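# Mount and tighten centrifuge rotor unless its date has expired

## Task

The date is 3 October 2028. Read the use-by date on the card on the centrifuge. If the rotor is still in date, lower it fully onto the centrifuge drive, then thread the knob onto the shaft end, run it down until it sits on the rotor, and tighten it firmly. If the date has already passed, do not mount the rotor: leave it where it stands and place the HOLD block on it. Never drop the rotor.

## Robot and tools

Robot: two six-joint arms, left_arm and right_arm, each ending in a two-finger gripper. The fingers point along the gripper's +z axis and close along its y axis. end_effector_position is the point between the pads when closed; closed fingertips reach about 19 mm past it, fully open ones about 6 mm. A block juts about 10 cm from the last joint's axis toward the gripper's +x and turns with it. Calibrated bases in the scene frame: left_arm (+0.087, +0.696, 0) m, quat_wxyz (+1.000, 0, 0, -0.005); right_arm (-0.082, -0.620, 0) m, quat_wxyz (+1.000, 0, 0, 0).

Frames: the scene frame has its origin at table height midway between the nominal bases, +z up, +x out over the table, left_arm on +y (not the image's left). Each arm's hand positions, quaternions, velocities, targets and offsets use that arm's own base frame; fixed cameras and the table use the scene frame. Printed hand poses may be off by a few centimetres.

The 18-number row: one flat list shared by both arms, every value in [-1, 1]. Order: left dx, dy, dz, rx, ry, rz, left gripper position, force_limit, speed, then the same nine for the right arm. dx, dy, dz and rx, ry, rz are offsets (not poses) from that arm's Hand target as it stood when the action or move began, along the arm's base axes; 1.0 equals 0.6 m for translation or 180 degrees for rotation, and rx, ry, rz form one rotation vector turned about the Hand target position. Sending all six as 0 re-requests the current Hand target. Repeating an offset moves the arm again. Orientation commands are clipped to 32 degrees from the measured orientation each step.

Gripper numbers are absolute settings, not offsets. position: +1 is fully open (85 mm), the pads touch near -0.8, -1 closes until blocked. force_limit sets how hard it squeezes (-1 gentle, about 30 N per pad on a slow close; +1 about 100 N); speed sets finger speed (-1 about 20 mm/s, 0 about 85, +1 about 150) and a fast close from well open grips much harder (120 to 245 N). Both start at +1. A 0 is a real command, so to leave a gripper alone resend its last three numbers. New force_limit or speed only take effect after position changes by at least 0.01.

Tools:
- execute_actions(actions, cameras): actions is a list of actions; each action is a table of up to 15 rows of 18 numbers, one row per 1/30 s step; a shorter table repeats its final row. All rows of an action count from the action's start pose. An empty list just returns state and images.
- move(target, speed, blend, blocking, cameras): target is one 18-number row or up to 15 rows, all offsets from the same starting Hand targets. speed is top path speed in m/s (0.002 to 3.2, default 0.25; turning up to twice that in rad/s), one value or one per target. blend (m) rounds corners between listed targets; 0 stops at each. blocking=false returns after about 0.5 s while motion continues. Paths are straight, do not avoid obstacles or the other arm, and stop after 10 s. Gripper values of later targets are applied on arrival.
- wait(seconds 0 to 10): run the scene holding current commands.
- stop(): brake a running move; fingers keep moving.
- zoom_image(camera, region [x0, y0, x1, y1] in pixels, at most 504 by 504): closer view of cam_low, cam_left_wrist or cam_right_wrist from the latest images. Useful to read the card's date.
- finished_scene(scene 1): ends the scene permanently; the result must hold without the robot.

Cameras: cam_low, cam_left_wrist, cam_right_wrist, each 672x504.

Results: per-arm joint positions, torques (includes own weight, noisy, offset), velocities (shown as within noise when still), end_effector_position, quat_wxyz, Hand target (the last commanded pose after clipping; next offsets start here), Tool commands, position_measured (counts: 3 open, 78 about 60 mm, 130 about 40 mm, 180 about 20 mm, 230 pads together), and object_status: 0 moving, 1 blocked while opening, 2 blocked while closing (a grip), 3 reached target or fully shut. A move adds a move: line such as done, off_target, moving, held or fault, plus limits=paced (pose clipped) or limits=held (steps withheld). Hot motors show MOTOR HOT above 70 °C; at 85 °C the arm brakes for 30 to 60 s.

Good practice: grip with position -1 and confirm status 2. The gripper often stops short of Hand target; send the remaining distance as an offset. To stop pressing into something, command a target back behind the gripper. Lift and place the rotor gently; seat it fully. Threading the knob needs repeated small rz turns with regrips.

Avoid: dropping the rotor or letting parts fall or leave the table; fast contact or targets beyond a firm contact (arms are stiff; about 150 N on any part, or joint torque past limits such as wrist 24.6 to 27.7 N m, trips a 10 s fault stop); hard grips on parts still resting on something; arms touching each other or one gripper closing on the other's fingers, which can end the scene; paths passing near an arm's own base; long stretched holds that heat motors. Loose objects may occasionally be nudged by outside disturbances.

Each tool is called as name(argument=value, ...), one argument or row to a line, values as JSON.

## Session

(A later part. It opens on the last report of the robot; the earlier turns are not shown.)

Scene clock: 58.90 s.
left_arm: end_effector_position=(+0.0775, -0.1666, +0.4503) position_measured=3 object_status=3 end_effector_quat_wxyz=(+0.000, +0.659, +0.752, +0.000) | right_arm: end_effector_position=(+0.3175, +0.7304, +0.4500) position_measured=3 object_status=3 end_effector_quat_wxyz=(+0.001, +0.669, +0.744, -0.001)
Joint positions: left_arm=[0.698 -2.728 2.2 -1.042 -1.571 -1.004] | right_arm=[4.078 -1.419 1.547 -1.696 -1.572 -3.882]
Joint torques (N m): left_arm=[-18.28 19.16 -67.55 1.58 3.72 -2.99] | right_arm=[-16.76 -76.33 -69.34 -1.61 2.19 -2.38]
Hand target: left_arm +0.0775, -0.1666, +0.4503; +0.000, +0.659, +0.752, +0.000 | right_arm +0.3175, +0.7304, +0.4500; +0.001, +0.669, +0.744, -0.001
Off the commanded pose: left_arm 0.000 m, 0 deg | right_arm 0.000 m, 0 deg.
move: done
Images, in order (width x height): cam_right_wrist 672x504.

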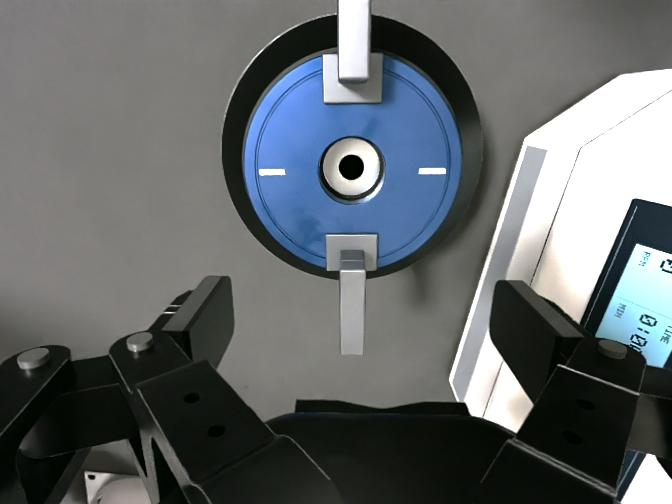

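move(
  target=[0,0,0,0,0,0,1,1,0,0.929,-0.247,0.08,0,0,0,1,1,0],
  speed=0.45,
  cameras=["cam_right_wrist"],
)

move(
  target=[0,0,0,0,0,0,1,1,0,0,0,0,0,0,-0.9999,1,1,0],
  speed=0.9,
  cameras=["cam_right_wrist"],
)

Scene clock: 62.50 s.
left_arm: end_effector_position=(+0.0775, -0.1666, +0.4503) position_measured=3 object_status=3 end_effector_quat_wxyz=(+0.000, +0.659, +0.752, +0.000) | right_arm: end_effector_position=(+0.8748, +0.5822, +0.4980) position_measured=3 object_status=3 end_effector_quat_wxyz=(+0.001, +0.669, +0.744, -0.001)
Joint positions: left_arm=[0.698 -2.728 2.2 -1.042 -1.571 -1.004] | right_arm=[3.56 -0.96 0.821 -1.43 -1.573 -4.401]
Joint torques (N m): left_arm=[-18.22 17.66 -67.71 1.61 3.84 -3.09] | right_arm=[-18.18 -97.59 -88.28 -1.72 -1.41 -2.17]
Hand target: left_arm +0.0775, -0.1666, +0.4503; +0.000, +0.659, +0.752, +0.000 | right_arm +0.8749, +0.5822, +0.4980; +0.001, +0.669, +0.744, -0.001
Off the commanded pose: left_arm 0.000 m, 0 deg | right_arm 0.000 m, 0 deg.
move: done
Images, in order (width x height): cam_right_wrist 672x504.

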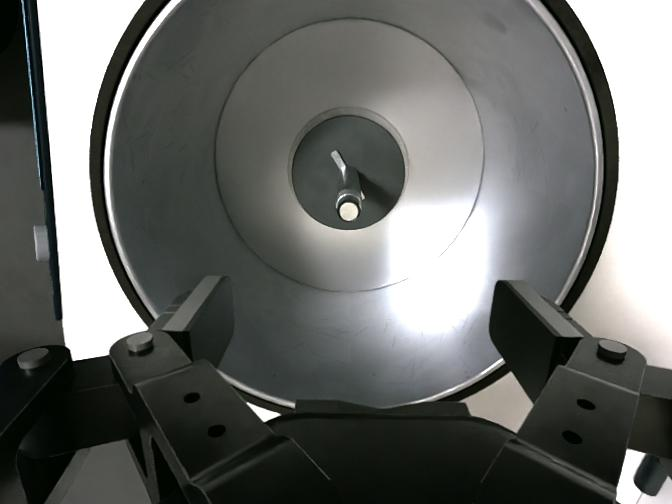

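Scene clock: 65.33 s.
left_arm: end_effector_position=(+0.0775, -0.1666, +0.4503) position_measured=3 object_status=3 end_effector_quat_wxyz=(+0.000, +0.659, +0.752, +0.000) | right_arm: end_effector_position=(+0.8749, +0.5822, +0.4980) position_measured=3 object_status=3 end_effector_quat_wxyz=(-0.001, +0.744, -0.668, -0.001)
Joint positions: left_arm=[0.698 -2.728 2.2 -1.042 -1.571 -1.004] | right_arm=[3.558 -0.963 0.826 -1.436 -1.569 -1.261]
Joint torques (N m): left_arm=[-17.82 18.18 -67.42 1.35 3.46 -2.93] | right_arm=[11.82 -96.8 -88.79 -1.64 -1.34 1.23]
Hand target: left_arm +0.0775, -0.1666, +0.4503; +0.000, +0.659, +0.752, +0.000 | right_arm +0.8749, +0.5822, +0.4980; -0.001, +0.744, -0.668, -0.001
Off the commanded pose: left_arm 0.000 m, 0 deg | right_arm 0.000 m, 0 deg.
move: done
Images, in order (width x height): cam_right_wrist 672x504.

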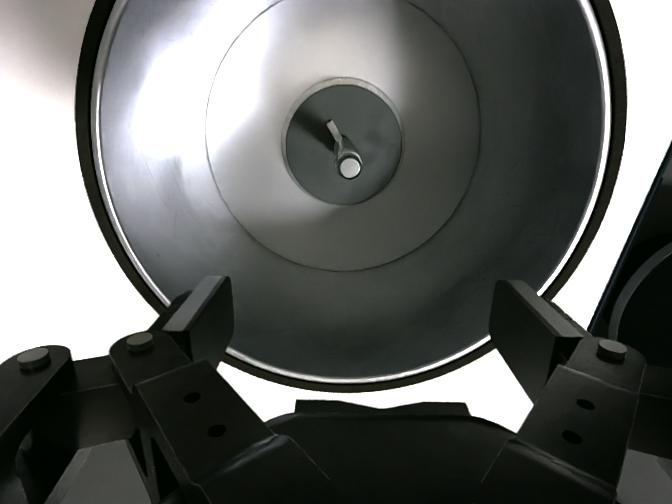

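zoom_image(
  camera="cam_right_wrist",
  region=[275, 70, 415, 210],
)

Scaled by 3.600 from the camera's 672x504 image, which has a finer 960x720 frame.

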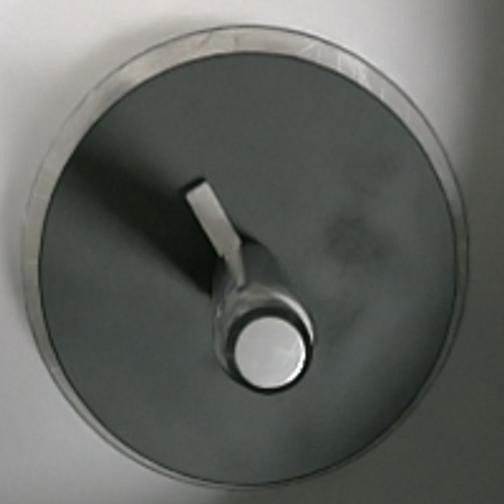

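move(
  target=[0.127,-0.7057,0,0,0,0,1,1,0,-0.345,-0.7237,-0.08,0,0,0,1,1,0],
  speed=0.45,
  cameras=["cam_left_wrist","cam_right_wrist"],
)

zoom_image(
  camera="cam_left_wrist",
  region=[210, 20, 510, 340],
)

zoom_image(
  camera="cam_right_wrist",
  region=[290, 110, 410, 230],
)

Scene clock: 71.97 s.
left_arm: end_effector_position=(+0.1536, -0.5898, +0.4503) position_measured=3 object_status=3 end_effector_quat_wxyz=(+0.000, +0.659, +0.752, +0.000) | right_arm: end_effector_position=(+0.6680, +0.1482, +0.4500) position_measured=3 object_status=3 end_effector_quat_wxyz=(-0.001, +0.744, -0.668, -0.001)
Joint positions: left_arm=[1.53 -1.736 1.862 -1.696 -1.571 -0.173] | right_arm=[3.096 -1.608 1.749 -1.712 -1.568 -1.723]
Joint torques (N m): left_arm=[17.42 -25.7 -74.4 -10.28 -2.61 3.67] | right_arm=[-17.12 -57.25 -69.6 -10.31 2.2 -1.83]
Hand target: left_arm +0.1537, -0.5900, +0.4503; +0.000, +0.659, +0.752, +0.000 | right_arm +0.6679, +0.1479, +0.4500; -0.001, +0.744, -0.668, -0.001
Off the commanded pose: left_arm 0.000 m, 0 deg | right_arm 0.000 m, 0 deg.
move: done
Images, in order (width x height): cam_left_wrist 672x504, cam_right_wrist 672x504.

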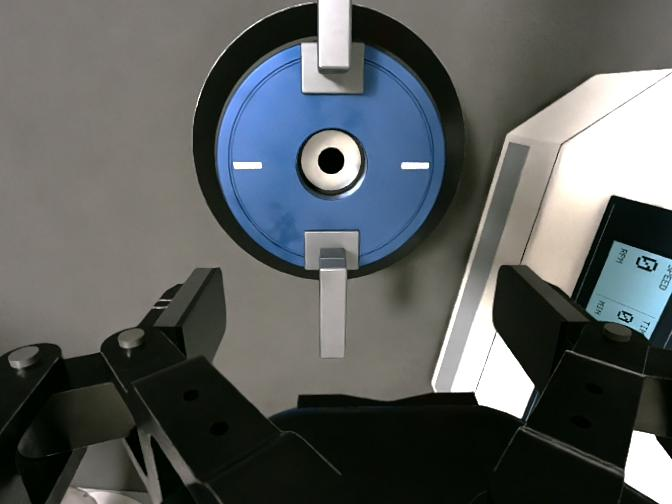

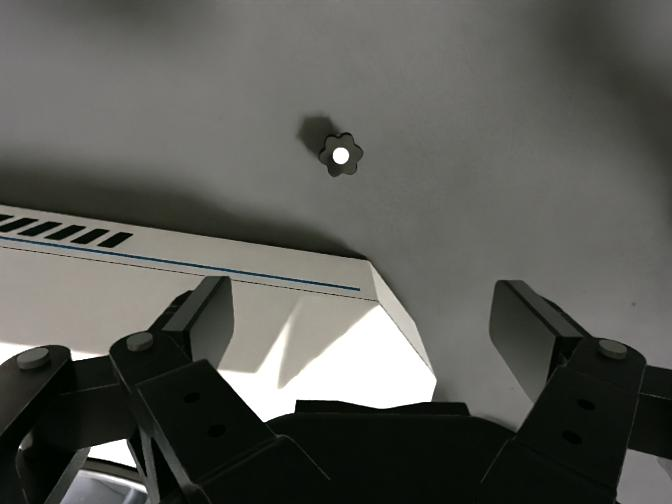

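Scaled by 1.575 from the camera's 672x504 image, which has a finer 960x720 frame.

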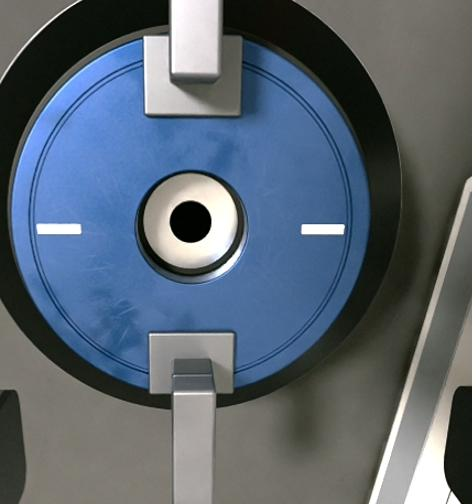

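Scaled by 4.200 from the camera's 672x504 image, which has a finer 960x720 frame.

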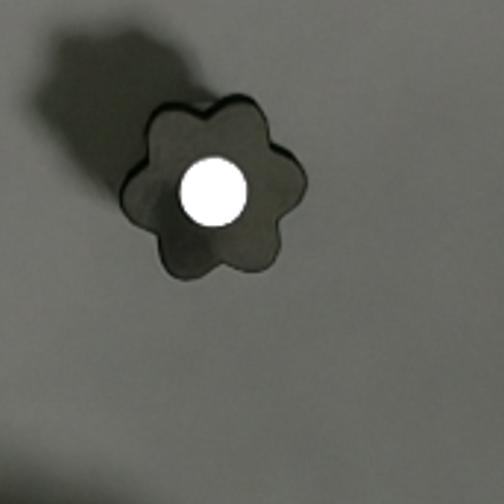

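move(
  target=[0.9347,-0.2557,0.08,0,0,0,1,1,0,0,0,0,0,0,0,1,1,0],
  speed=0.45,
  cameras=["cam_left_wrist"],
)

zoom_image(
  camera="cam_left_wrist",
  region=[260, 90, 420, 250],
)

Scene clock: 75.80 s.
left_arm: end_effector_position=(+0.7144, -0.7434, +0.4983) position_measured=3 object_status=3 end_effector_quat_wxyz=(+0.000, +0.659, +0.752, +0.000) | right_arm: end_effector_position=(+0.6679, +0.1479, +0.4500) position_measured=3 object_status=3 end_effector_quat_wxyz=(-0.001, +0.744, -0.668, -0.001)
Joint positions: left_arm=[2.163 -1.004 0.891 -1.458 -1.57 0.461] | right_arm=[3.096 -1.609 1.749 -1.712 -1.568 -1.723]
Joint torques (N m): left_arm=[18.71 -91.71 -74.87 1.5 -1.1 3.43] | right_arm=[-17.22 -58.32 -68.9 -10.34 2.09 -2.18]
Hand target: left_arm +0.7145, -0.7435, +0.4983; +0.000, +0.659, +0.752, +0.000 | right_arm +0.6679, +0.1479, +0.4500; -0.001, +0.744, -0.668, -0.001
Off the commanded pose: left_arm 0.000 m, 0 deg | right_arm 0.000 m, 0 deg.
move: done
Images, in order (width x height): cam_left_wrist 672x504.

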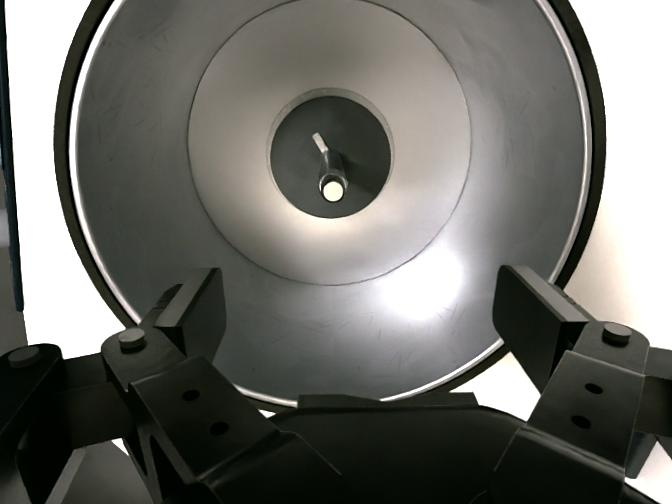

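Scaled by 3.150 from the camera's 672x504 image, which has a finer 960x720 frame.

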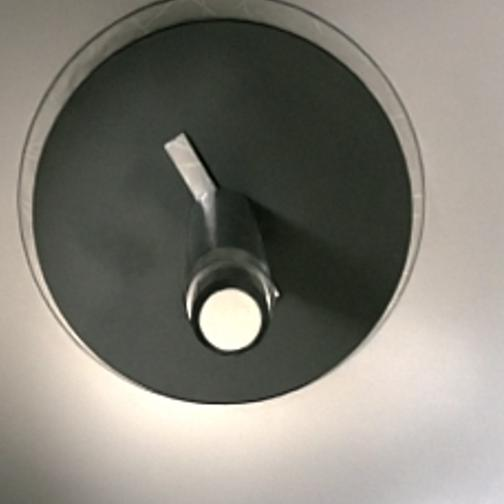

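move(
  target=[0,0,0,0,0,-0.9999,1,1,0,0,0,0,0,0,0,1,1,0],
  speed=0.9,
  cameras=["cam_low","cam_left_wrist"],
)

zoom_image(
  camera="cam_left_wrist",
  region=[260, 90, 420, 250],
)

move(
  target=[-0.9347,0.2557,-0.08,0,0,0,1,1,0,0,0,0,0,0,0,1,1,0],
  speed=0.45,
  cameras=["cam_left_wrist"],
)

zoom_image(
  camera="cam_left_wrist",
  region=[240, 80, 440, 280],
)

Scene clock: 81.80 s.
left_arm: end_effector_position=(+0.7145, -0.7435, +0.4983) position_measured=3 object_status=3 end_effector_quat_wxyz=(+0.000, +0.752, -0.659, +0.000) | right_arm: end_effector_position=(+0.6679, +0.1479, +0.4500) position_measured=3 object_status=3 end_effector_quat_wxyz=(-0.001, +0.744, -0.668, -0.001)
Joint positions: left_arm=[2.163 -1.004 0.891 -1.458 -1.571 3.602] | right_arm=[3.096 -1.609 1.749 -1.712 -1.568 -1.723]
Joint torques (N m): left_arm=[20.29 -92.61 -75.6 1.7 -2.76 3.61] | right_arm=[-17.88 -58.66 -69.39 -10.08 2.19 -2.09]
Hand target: left_arm +0.7145, -0.7435, +0.4983; +0.000, +0.752, -0.659, +0.000 | right_arm +0.6679, +0.1479, +0.4500; -0.001, +0.744, -0.668, -0.001
Off the commanded pose: left_arm 0.000 m, 0 deg | right_arm 0.000 m, 0 deg.
move: done
Images, in order (width x height): cam_low 672x504, cam_left_wrist 672x504.

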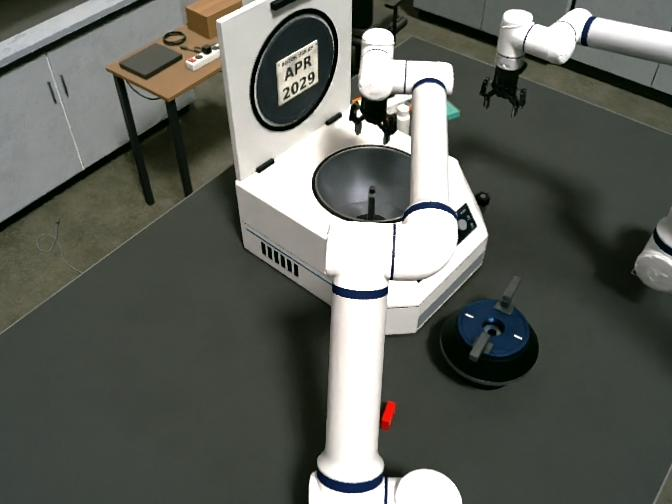

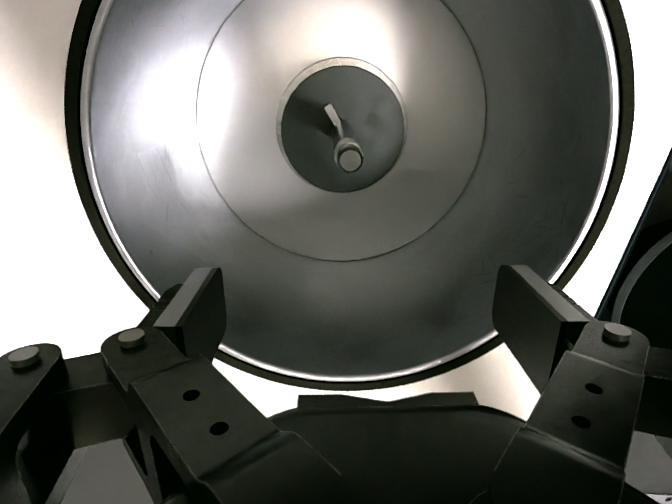

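Scaled by 3.150 from the camera's 672x504 image, which has a finer 960x720 frame.

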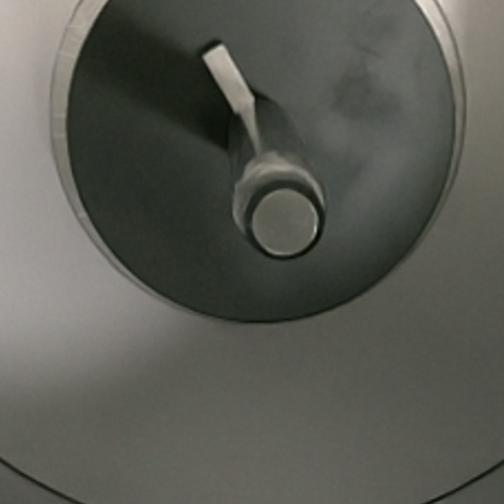

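Scene clock: 83.97 s.
left_arm: end_effector_position=(+0.1538, -0.5901, +0.4503) position_measured=3 object_status=3 end_effector_quat_wxyz=(+0.000, +0.752, -0.659, +0.000) | right_arm: end_effector_position=(+0.6679, +0.1479, +0.4500) position_measured=3 object_status=3 end_effector_quat_wxyz=(-0.001, +0.744, -0.668, -0.001)
Joint positions: left_arm=[1.531 -1.736 1.862 -1.697 -1.571 2.969] | right_arm=[3.096 -1.609 1.749 -1.712 -1.568 -1.723]
Joint torques (N m): left_arm=[-21.56 -62.32 -54.49 -10.51 2.34 -2.23] | right_arm=[-16.75 -58.31 -69.65 -10.15 2.02 -2.12]
Hand target: left_arm +0.1537, -0.5900, +0.4503; +0.000, +0.752, -0.659, +0.000 | right_arm +0.6679, +0.1479, +0.4500; -0.001, +0.744, -0.668, -0.001
Off the commanded pose: left_arm 0.000 m, 0 deg | right_arm 0.000 m, 0 deg.
move: done
Images, in order (width x height): cam_left_wrist 672x504.

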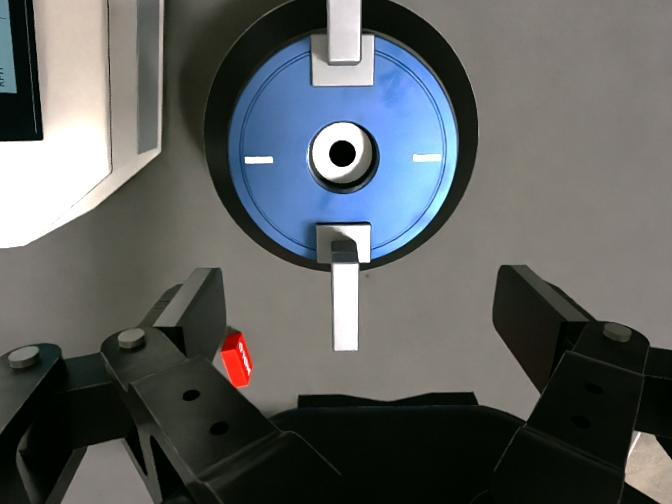

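Scaled by 2.520 from the camera's 672x504 image, which has a finer 960x720 frame.

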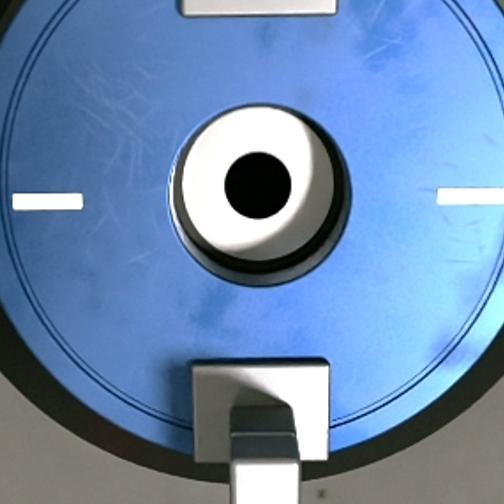

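move(
  target=[
    [-0.025,0.2058,-0.15,0,0,0.9999,1,1,0,-0.5568,0.7538,-0.15,0,0,0,1,1,0],
    [-0.025,0.2058,-0.4,0,0,0.9999,1,1,0,-0.5568,0.7538,-0.4,0,0,0,1,1,0],
  ],
  speed=[0.5,0.25],
  blend=[0.0,0],
  cameras=["cam_left_wrist","cam_right_wrist"],
)

Scene clock: 93.73 s.
left_arm: end_effector_position=(+0.1387, -0.4665, +0.2105) position_measured=3 object_status=3 end_effector_quat_wxyz=(+0.000, +0.659, +0.752, +0.000) | right_arm: end_effector_position=(+0.3338, +0.6002, +0.2102) position_measured=3 object_status=3 end_effector_quat_wxyz=(-0.001, +0.744, -0.668, -0.001)
Joint positions: left_arm=[1.486 -1.817 2.373 -2.126 -1.571 -0.216] | right_arm=[3.943 -1.458 2.045 -2.161 -1.57 -0.876]
Joint torques (N m): left_arm=[17.05 -10.14 -44.7 -10.41 -1.18 2.83] | right_arm=[11.76 -47.8 -57.13 -10.16 2.3 1.24]
Hand target: left_arm +0.1387, -0.4666, +0.2103; +0.000, +0.659, +0.752, +0.000 | right_arm +0.3338, +0.6002, +0.2100; -0.001, +0.744, -0.668, -0.001
Off the commanded pose: left_arm 0.000 m, 0 deg | right_arm 0.000 m, 0 deg.
move: done
Images, in order (width x height): cam_left_wrist 672x504, cam_right_wrist 672x504.

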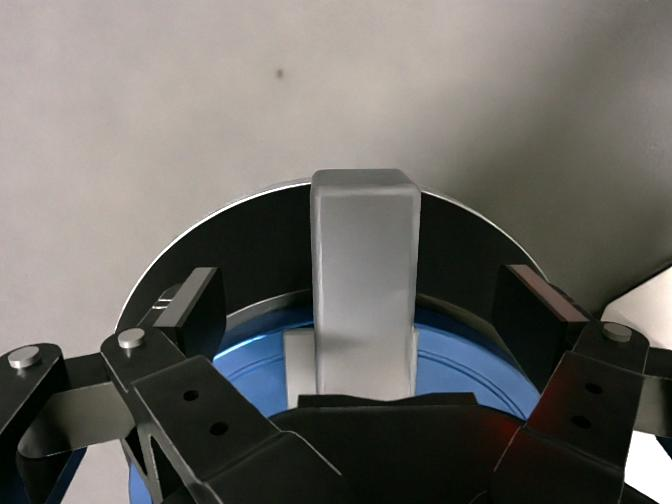

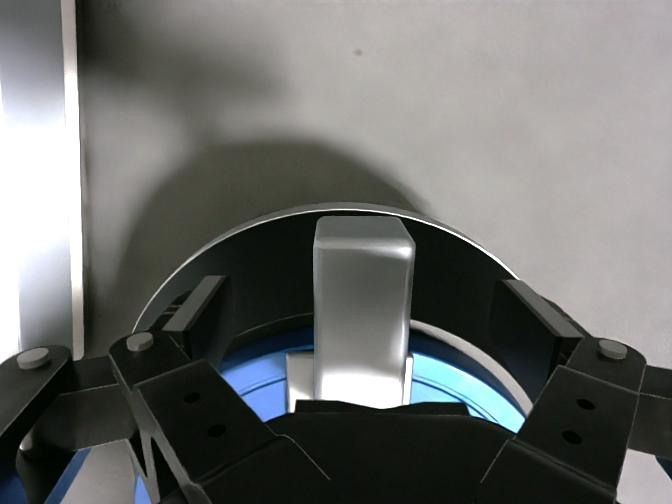

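move(
  target=[
    [-0.0025,0,0,0,0,0,1,1,0,0.0028,0,0,0,0,0,1,1,0],
    [-0.0025,0,0,0,0,0,-1,0.3,-1,0.0028,0,0,0,0,0,-1,0.3,-1],
  ],
  speed=0.1,
  cameras=["cam_left_wrist","cam_right_wrist"],
)

Scene clock: 98.77 s.
left_arm: end_effector_position=(+0.1371, -0.4666, +0.2103) position_measured=172 object_status=0 end_effector_quat_wxyz=(+0.000, +0.659, +0.752, +0.000) | right_arm: end_effector_position=(+0.3355, +0.6002, +0.2101) position_measured=172 object_status=0 end_effector_quat_wxyz=(-0.001, +0.744, -0.668, -0.001)
Joint positions: left_arm=[1.483 -1.817 2.373 -2.126 -1.571 -0.22] | right_arm=[3.941 -1.456 2.044 -2.161 -1.57 -0.878]
Joint torques (N m): left_arm=[-11.5 -37.34 -45.85 1.76 1.83 -1.02] | right_arm=[0.51 -60.87 -59.81 -1.76 2.07 -1.35]
Hand target: left_arm +0.1372, -0.4666, +0.2103; +0.000, +0.659, +0.752, +0.000 | right_arm +0.3355, +0.6002, +0.2100; -0.001, +0.744, -0.668, -0.001
Off the commanded pose: left_arm 0.000 m, 0 deg | right_arm 0.000 m, 0 deg.
move: done
Images, in order (width x height): cam_left_wrist 672x504, cam_right_wrist 672x504.

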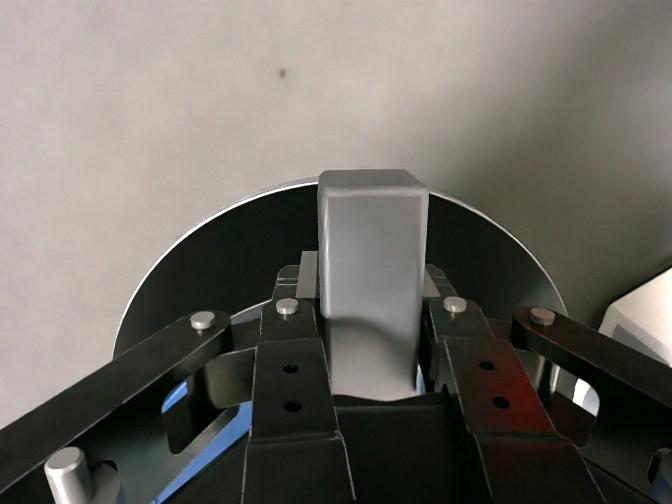

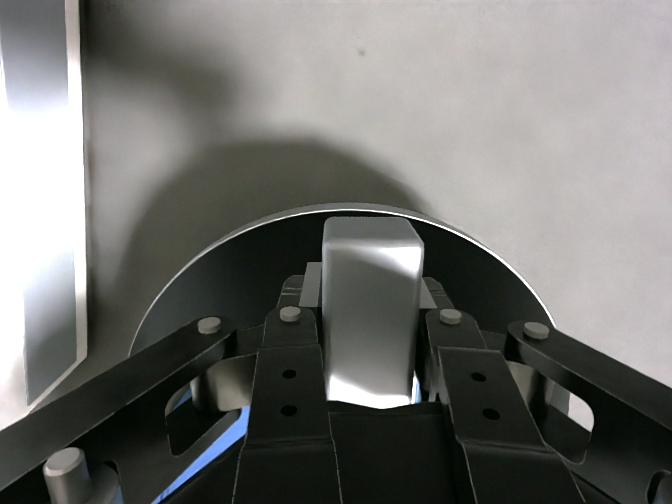

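move(
  target=[0,0,0.02,0,0,0,-1,0.3,-1,0,0,0.02,0,0,0,-1,0.3,-1],
  speed=0.04,
  cameras=["cam_left_wrist","cam_right_wrist"],
)

Scene clock: 99.93 s.
left_arm: end_effector_position=(+0.1371, -0.4666, +0.2222) position_measured=172 object_status=2 end_effector_quat_wxyz=(+0.000, +0.659, +0.752, +0.000) | right_arm: end_effector_position=(+0.3354, +0.6002, +0.2219) position_measured=172 object_status=2 end_effector_quat_wxyz=(-0.001, +0.744, -0.668, -0.001)
Joint positions: left_arm=[1.483 -1.832 2.359 -2.098 -1.571 -0.22] | right_arm=[3.941 -1.468 2.033 -2.138 -1.57 -0.878]
Joint torques (N m): left_arm=[7.22 -60 -92.75 -2.51 2.05 2.68] | right_arm=[5.1 -89.38 -111.87 -4.45 2.16 -1.02]
Hand target: left_arm +0.1372, -0.4666, +0.2223; +0.000, +0.659, +0.752, +0.000 | right_arm +0.3355, +0.6002, +0.2220; -0.001, +0.744, -0.668, -0.001
Off the commanded pose: left_arm 0.000 m, 0 deg | right_arm 0.000 m, 0 deg.
move: done
Images, in order (width x height): cam_left_wrist 672x504, cam_right_wrist 672x504.

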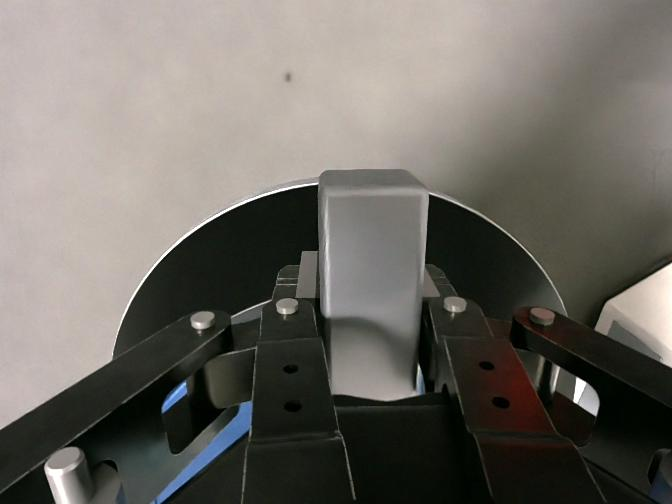

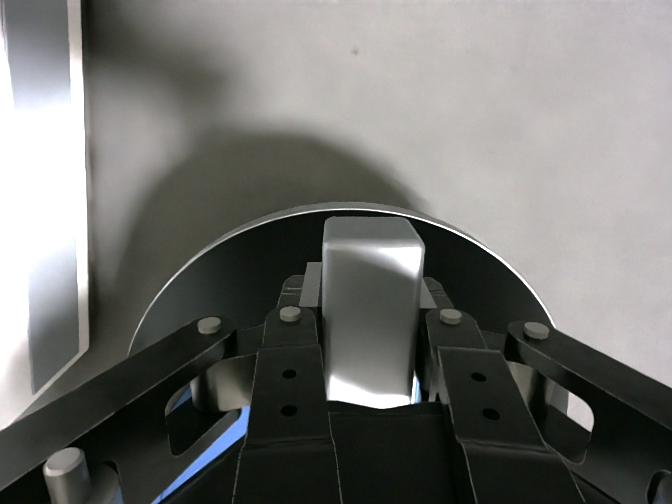

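move(
  target=[0,0,0,0,0,0,-0.97,1,-1,0,0,0,0,0,0,-0.97,1,-1],
  cameras=["cam_low"],
)

move(
  target=[0,0,0.55,0,0,0,-0.97,1,-1,0,0,0.55,0,0,0,-0.97,1,-1],
  speed=0.15,
)

Scene clock: 101.17 s.
left_arm: end_effector_position=(+0.1372, -0.4666, +0.2223) position_measured=172 object_status=2 end_effector_quat_wxyz=(+0.000, +0.659, +0.752, +0.000) | right_arm: end_effector_position=(+0.3354, +0.6002, +0.2220) position_measured=172 object_status=2 end_effector_quat_wxyz=(-0.001, +0.744, -0.668, -0.001)
Joint positions: left_arm=[1.483 -1.832 2.359 -2.097 -1.571 -0.22] | right_arm=[3.941 -1.468 2.032 -2.138 -1.57 -0.878]
Joint torques (N m): left_arm=[16.99 -58.52 -93.79 -1.57 2.38 2.38] | right_arm=[-7.1 -87.36 -110.13 -4.59 1.94 -1.02]
Hand target: left_arm +0.1372, -0.4666, +0.2223; +0.000, +0.659, +0.752, +0.000 | right_arm +0.3355, +0.6002, +0.2220; -0.001, +0.744, -0.668, -0.001
Off the commanded pose: left_arm 0.000 m, 0 deg | right_arm 0.000 m, 0 deg.
move: done
Images, in order (width x height): cam_low 672x504.

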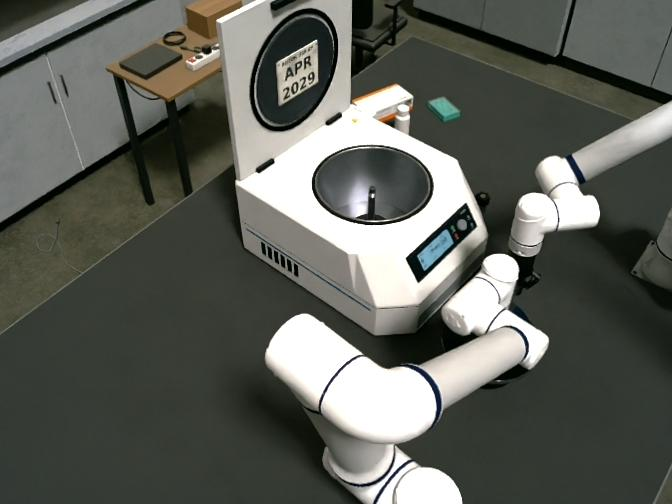

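Scene clock: 104.00 s.
left_arm: end_effector_position=(+0.1372, -0.4666, +0.5522) position_measured=172 object_status=2 end_effector_quat_wxyz=(+0.000, +0.659, +0.752, +0.000) | right_arm: end_effector_position=(+0.3355, +0.6002, +0.5519) position_measured=172 object_status=2 end_effector_quat_wxyz=(-0.001, +0.744, -0.668, -0.001)
Joint positions: left_arm=[1.483 -1.958 1.84 -1.452 -1.571 -0.22] | right_arm=[3.941 -1.612 1.574 -1.535 -1.57 -0.878]
Joint torques (N m): left_arm=[-21.68 -18.51 -106.66 -3.31 -0.54 -2.27] | right_arm=[-13.44 -58.12 -128.28 -5.92 -1.42 -0.23]
Hand target: left_arm +0.1372, -0.4666, +0.5523; +0.000, +0.659, +0.752, +0.000 | right_arm +0.3355, +0.6002, +0.5520; -0.001, +0.744, -0.668, -0.001
Off the commanded pose: left_arm 0.000 m, 0 deg | right_arm 0.000 m, 0 deg.
move: done

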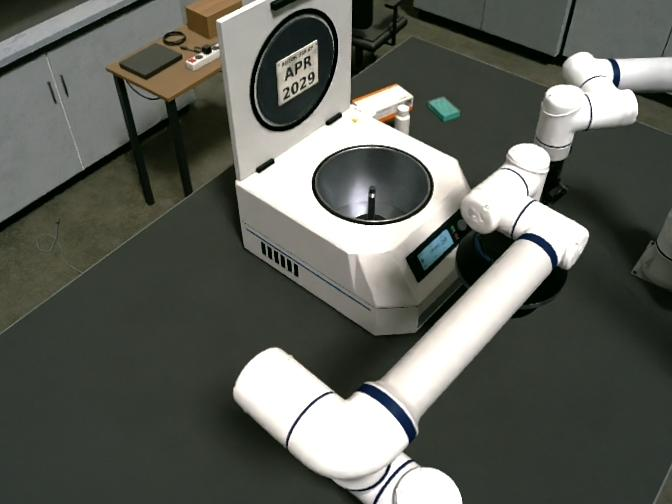

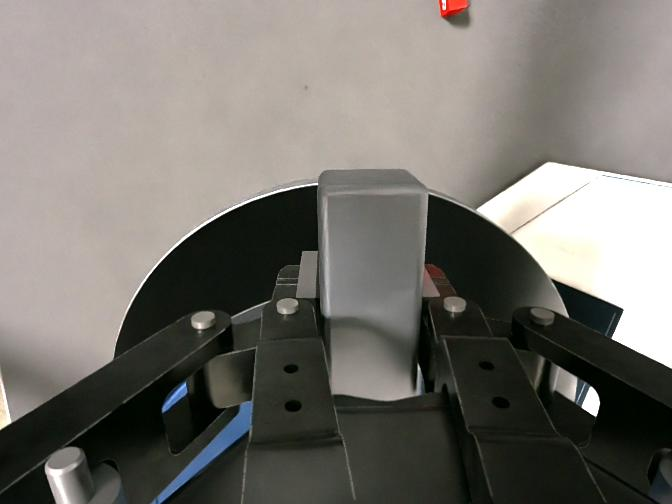

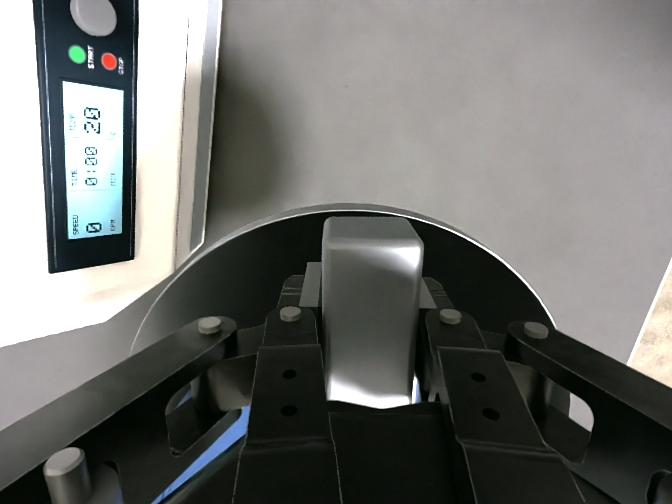

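move(
  target=[
    [0.1433,-0.0310,0,0,0,-0.0418,-0.97,1,-1,0.0848,-0.0370,0,0,0,-0.0418,-0.97,1,-1],
    [0.2868,-0.0657,0,0,0,-0.0836,-0.97,1,-1,0.1698,-0.0698,0,0,0,-0.0836,-0.97,1,-1],
    [0.4297,-0.1038,0,0,0,-0.1254,-0.97,1,-1,0.2553,-0.0990,0,0,0,-0.1254,-0.97,1,-1],
    [0.5717,-0.1457,0,0,0,-0.1672,-0.97,1,-1,0.3420,-0.1242,0,0,0,-0.1672,-0.97,1,-1],
  ],
  speed=0.12,
  blend=0.02,
)

Scene clock: 108.43 s.
left_arm: end_effector_position=(+0.4800, -0.5539, +0.5523) position_measured=172 object_status=2 end_effector_quat_wxyz=(+0.000, +0.832, +0.555, +0.000) | right_arm: end_effector_position=(+0.5406, +0.5257, +0.5520) position_measured=172 object_status=2 end_effector_quat_wxyz=(+0.001, -0.545, +0.839, +0.000)
Joint positions: left_arm=[2.04 -1.534 1.495 -1.531 -1.57 0.862] | right_arm=[3.675 -1.5 1.46 -1.533 -1.57 -0.619]
Joint torques (N m): left_arm=[26.08 -77.02 -106.15 -1.05 -0.78 3.42] | right_arm=[-13.34 -77.23 -123.06 -3.33 -1.46 0.99]
Hand target: left_arm +0.4802, -0.5540, +0.5523; +0.000, +0.832, +0.555, +0.000 | right_arm +0.5407, +0.5257, +0.5520; +0.001, -0.545, +0.839, +0.000
Off the commanded pose: left_arm 0.000 m, 0 deg | right_arm 0.000 m, 0 deg.
move: done

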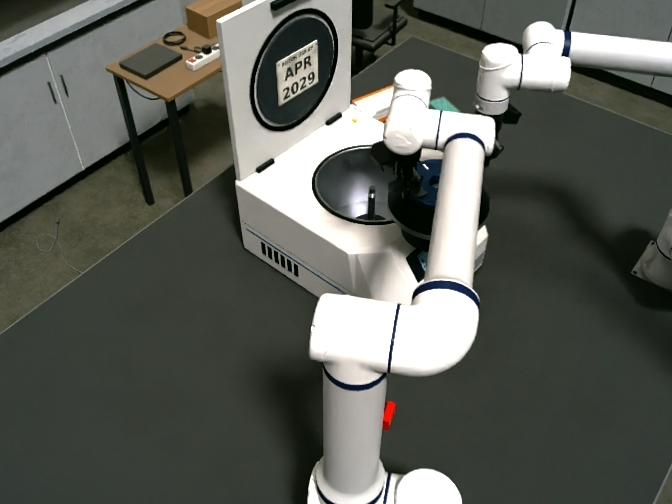

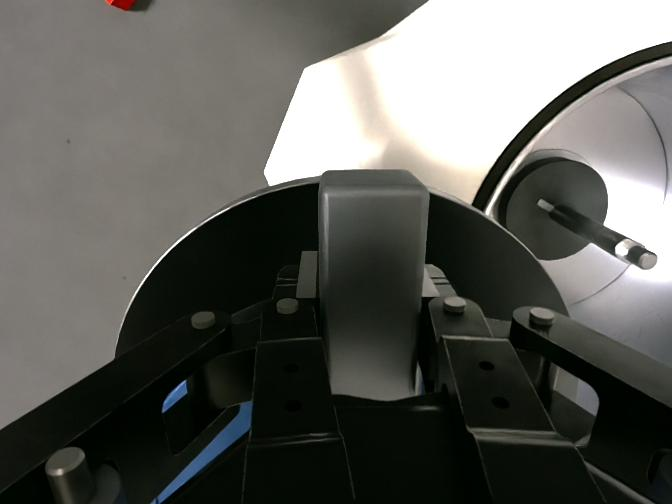

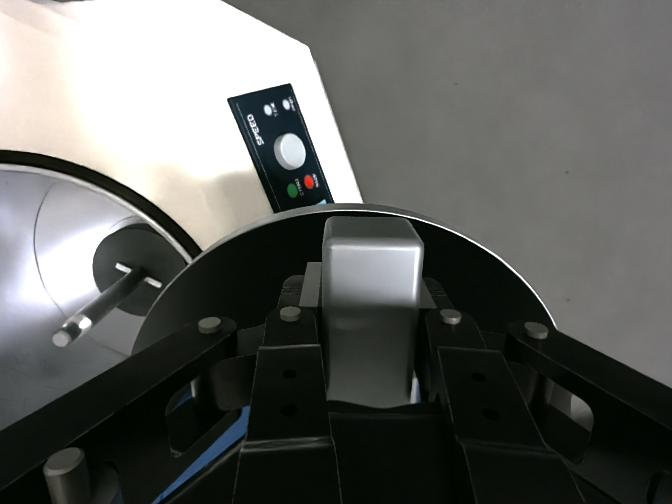

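move(
  target=[
    [0.1405,-0.0450,0,0,0,-0.0418,-0.97,1,-1,0.0883,-0.0217,0,0,0,-0.0418,-0.97,1,-1],
    [0.2793,-0.0932,0,0,0,-0.0836,-0.97,1,-1,0.1787,-0.0398,0,0,0,-0.0836,-0.97,1,-1],
    [0.4158,-0.1443,0,0,0,-0.1254,-0.97,1,-1,0.2715,-0.0548,0,0,0,-0.1254,-0.97,1,-1],
    [0.5500,-0.1978,0,0,0,-0.1672,-0.97,1,-1,0.3673,-0.0673,0,0,0,-0.1672,-0.97,1,-1],
  ],
  speed=0.1,
  blend=0.02,
)

zoom_image(
  camera="cam_low",
  region=[270, 100, 470, 260],
)

Scene clock: 113.43 s.
left_arm: end_effector_position=(+0.8101, -0.6726, +0.5523) position_measured=172 object_status=2 end_effector_quat_wxyz=(+0.000, +0.947, +0.320, +0.000) | right_arm: end_effector_position=(+0.7610, +0.4853, +0.5520) position_measured=172 object_status=2 end_effector_quat_wxyz=(+0.001, -0.308, +0.951, +0.000)
Joint positions: left_arm=[2.279 -0.931 0.677 -1.317 -1.57 1.627] | right_arm=[3.512 -1.243 1.149 -1.479 -1.571 -0.257]
Joint torques (N m): left_arm=[55.08 -129.31 -104.5 -2.5 4.32 1.79] | right_arm=[-7.13 -114.02 -113.09 1.37 -1.42 0.31]
Hand target: left_arm +0.8102, -0.6727, +0.5523; +0.000, +0.947, +0.320, +0.000 | right_arm +0.7610, +0.4853, +0.5520; +0.001, -0.308, +0.951, +0.000
Off the commanded pose: left_arm 0.000 m, 0 deg | right_arm 0.000 m, 0 deg.
move: done

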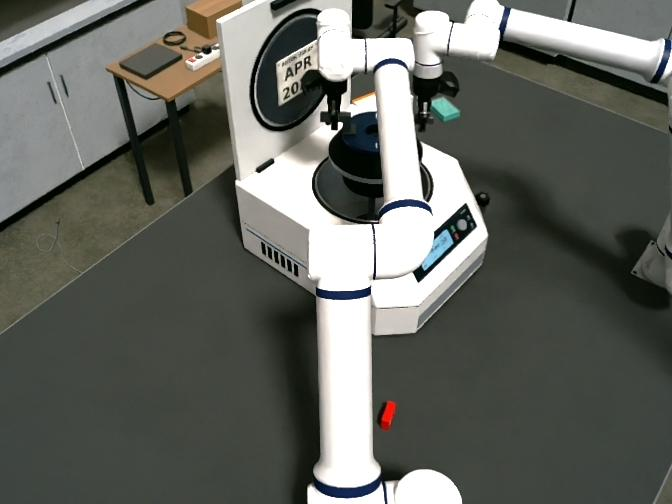

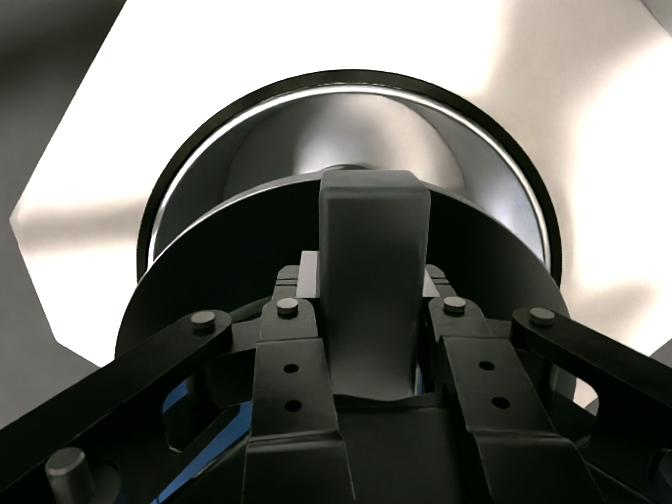

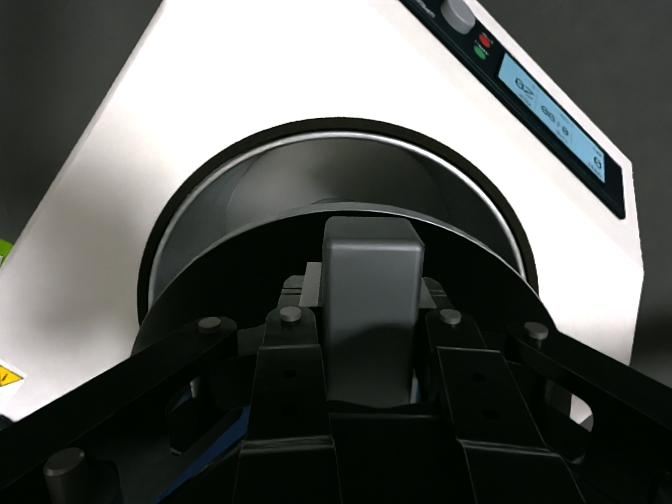

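Scaled by 2.520 from the camera's 672x504 image, which has a finer 960x720 frame.

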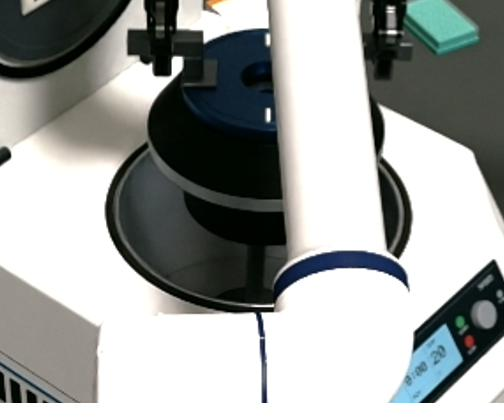

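move(
  target=[0,0,-0.0667,0,0,0,-0.97,1,-1,0,0,-0.0667,0,0,0,-0.97,1,-1],
  speed=0.06,
  cameras=["cam_low"],
)

zoom_image(
  camera="cam_low",
  region=[300, 110, 440, 230],
)

Scene clock: 115.73 s.
left_arm: end_effector_position=(+0.8102, -0.6727, +0.5124) position_measured=172 object_status=2 end_effector_quat_wxyz=(+0.000, +0.947, +0.320, +0.000) | right_arm: end_effector_position=(+0.7610, +0.4853, +0.5122) position_measured=172 object_status=2 end_effector_quat_wxyz=(+0.001, -0.308, +0.951, +0.000)
Joint positions: left_arm=[2.279 -0.951 0.782 -1.401 -1.57 1.627] | right_arm=[3.512 -1.247 1.224 -1.55 -1.571 -0.257]
Joint torques (N m): left_arm=[56.1 -164.36 -85.27 -21.06 8.44 1.33] | right_arm=[-2.95 -132.28 -90.94 -1.56 0.02 0.13]
Hand target: left_arm +0.8102, -0.6727, +0.5123; +0.000, +0.947, +0.320, +0.000 | right_arm +0.7610, +0.4853, +0.5120; +0.001, -0.308, +0.951, +0.000
Off the commanded pose: left_arm 0.000 m, 0 deg | right_arm 0.000 m, 0 deg.
move: done
Images, in order (width x height): cam_low 672x504.

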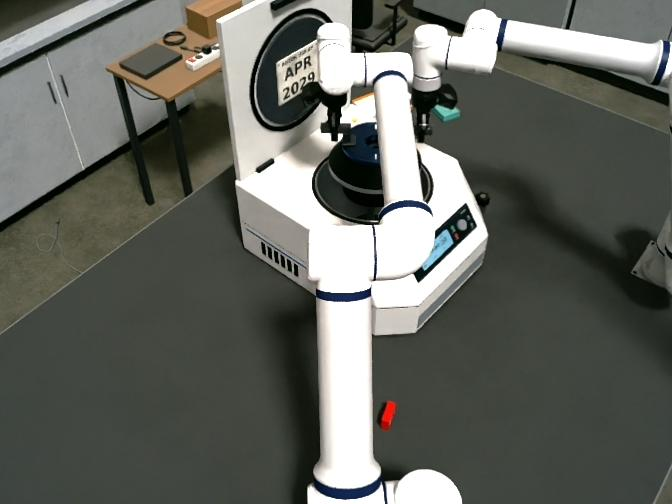

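Scaled by 3.600 from the camera's 672x504 image, which has a finer 960x720 frame.

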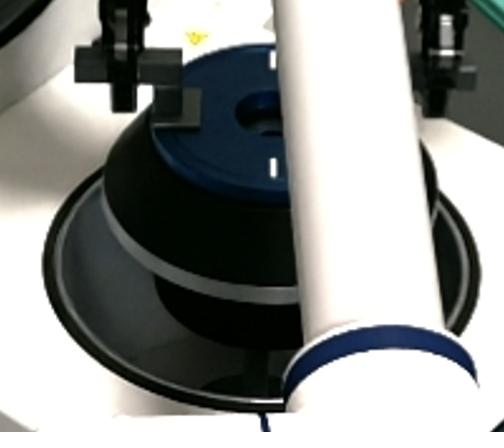

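move(
  target=[0,0,-0.0167,0,0,0,-0.97,1,-1,0,0,-0.0167,0,0,0,-0.97,1,-1],
  speed=0.03,
  cameras=[],
)

move(
  target=[0,0,-0.0117,0,0,0,-0.97,1,-1,0,0,-0.0117,0,0,0,-0.97,1,-1],
  speed=0.03,
  cameras=[],
)

move(
  target=[0,0,-0.0117,0,0,0,-0.97,1,-1,0,0,-0.0117,0,0,0,-0.97,1,-1],
  speed=0.03,
)

Scene clock: 117.07 s.
left_arm: end_effector_position=(+0.8102, -0.6727, +0.5025) position_measured=172 object_status=2 end_effector_quat_wxyz=(+0.000, +0.947, +0.320, +0.000) | right_arm: end_effector_position=(+0.7610, +0.4853, +0.5022) position_measured=172 object_status=2 end_effector_quat_wxyz=(+0.001, -0.308, +0.951, +0.000)
Joint positions: left_arm=[2.279 -0.955 0.805 -1.421 -1.57 1.627] | right_arm=[3.512 -1.248 1.242 -1.568 -1.571 -0.257]
Joint torques (N m): left_arm=[42.73 -163.57 -87.78 -21.31 17.22 -1.33] | right_arm=[-0.62 -132.6 -90.66 -1.66 1.96 -1.27]
Hand target: left_arm +0.8102, -0.6727, +0.5023; +0.000, +0.947, +0.320, +0.000 | right_arm +0.7610, +0.4853, +0.5020; +0.001, -0.308, +0.951, +0.000
Off the commanded pose: left_arm 0.000 m, 0 deg | right_arm 0.000 m, 0 deg.
move: done
No camera images: "cameras" was empty.

Scene clock: 117.87 s.
left_arm: end_effector_position=(+0.8102, -0.6727, +0.4954) position_measured=172 object_status=2 end_effector_quat_wxyz=(+0.000, +0.947, +0.320, +0.000) | right_arm: end_effector_position=(+0.7610, +0.4853, +0.4952) position_measured=172 object_status=2 end_effector_quat_wxyz=(+0.001, -0.308, +0.951, +0.000)
Joint positions: left_arm=[2.279 -0.957 0.821 -1.435 -1.57 1.627] | right_arm=[3.512 -1.248 1.254 -1.58 -1.571 -0.257]
Joint torques (N m): left_arm=[36.78 -164.9 -87.88 -21.78 17.35 -2.98] | right_arm=[0.02 -122.99 -89.83 -1.39 2.08 -1.37]
Hand target: left_arm +0.8102, -0.6727, +0.4953; +0.000, +0.947, +0.320, +0.000 | right_arm +0.7610, +0.4853, +0.4950; +0.001, -0.308, +0.951, +0.000
Off the commanded pose: left_arm 0.000 m, 0 deg | right_arm 0.000 m, 0 deg.
move: done
No camera images: "cameras" was empty.

Scene clock: 118.67 s.
left_arm: end_effector_position=(+0.8102, -0.6726, +0.4885) position_measured=172 object_status=2 end_effector_quat_wxyz=(+0.000, +0.947, +0.320, +0.000) | right_arm: end_effector_position=(+0.7610, +0.4853, +0.4882) position_measured=172 object_status=2 end_effector_quat_wxyz=(+0.001, -0.308, +0.951, +0.000)
Joint positions: left_arm=[2.279 -0.959 0.837 -1.449 -1.57 1.627] | right_arm=[3.512 -1.248 1.266 -1.592 -1.571 -0.257]
Joint torques (N m): left_arm=[26.11 -140.03 -66.5 -11.42 8.56 -3.47] | right_arm=[0.39 -108.93 -86.13 -1.27 1.9 -1.3]
Hand target: left_arm +0.8102, -0.6727, +0.4883; +0.000, +0.947, +0.320, +0.000 | right_arm +0.7610, +0.4853, +0.4880; +0.001, -0.308, +0.951, +0.000
Off the commanded pose: left_arm 0.000 m, 0 deg | right_arm 0.000 m, 0 deg.
move: done

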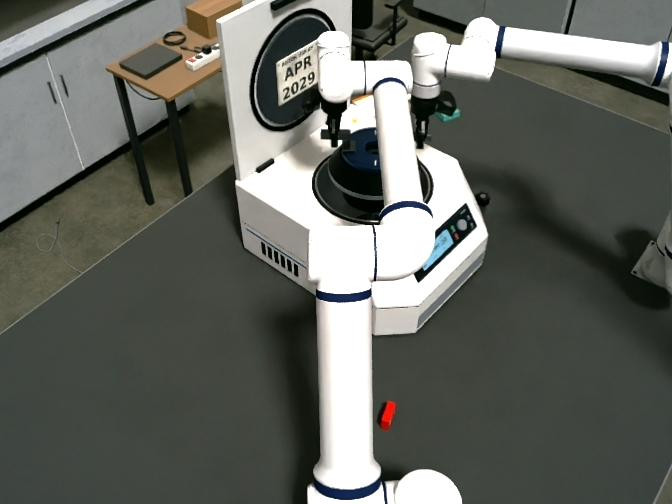

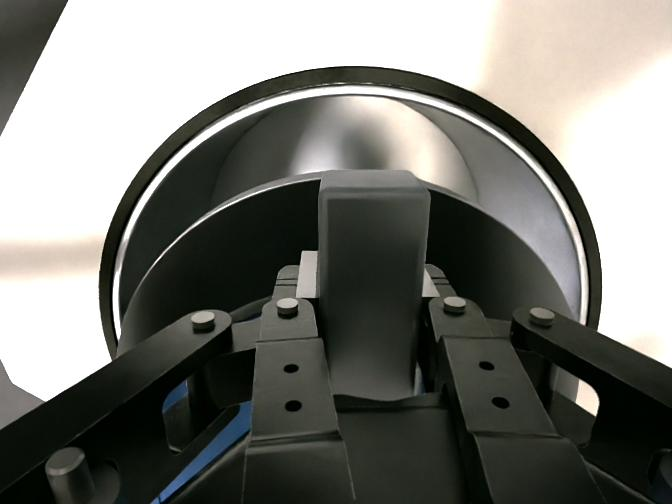

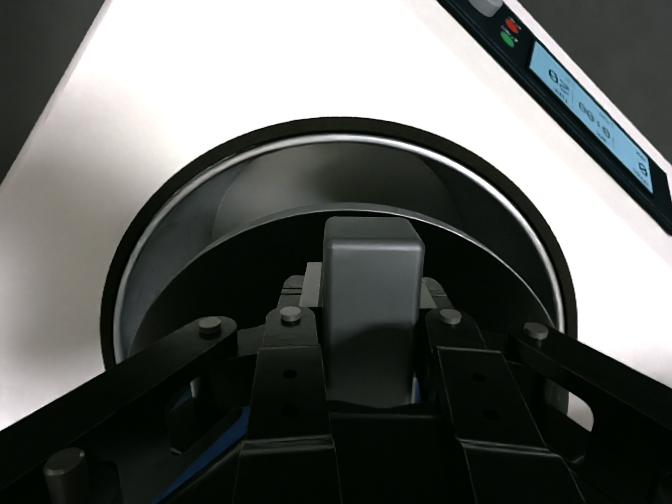

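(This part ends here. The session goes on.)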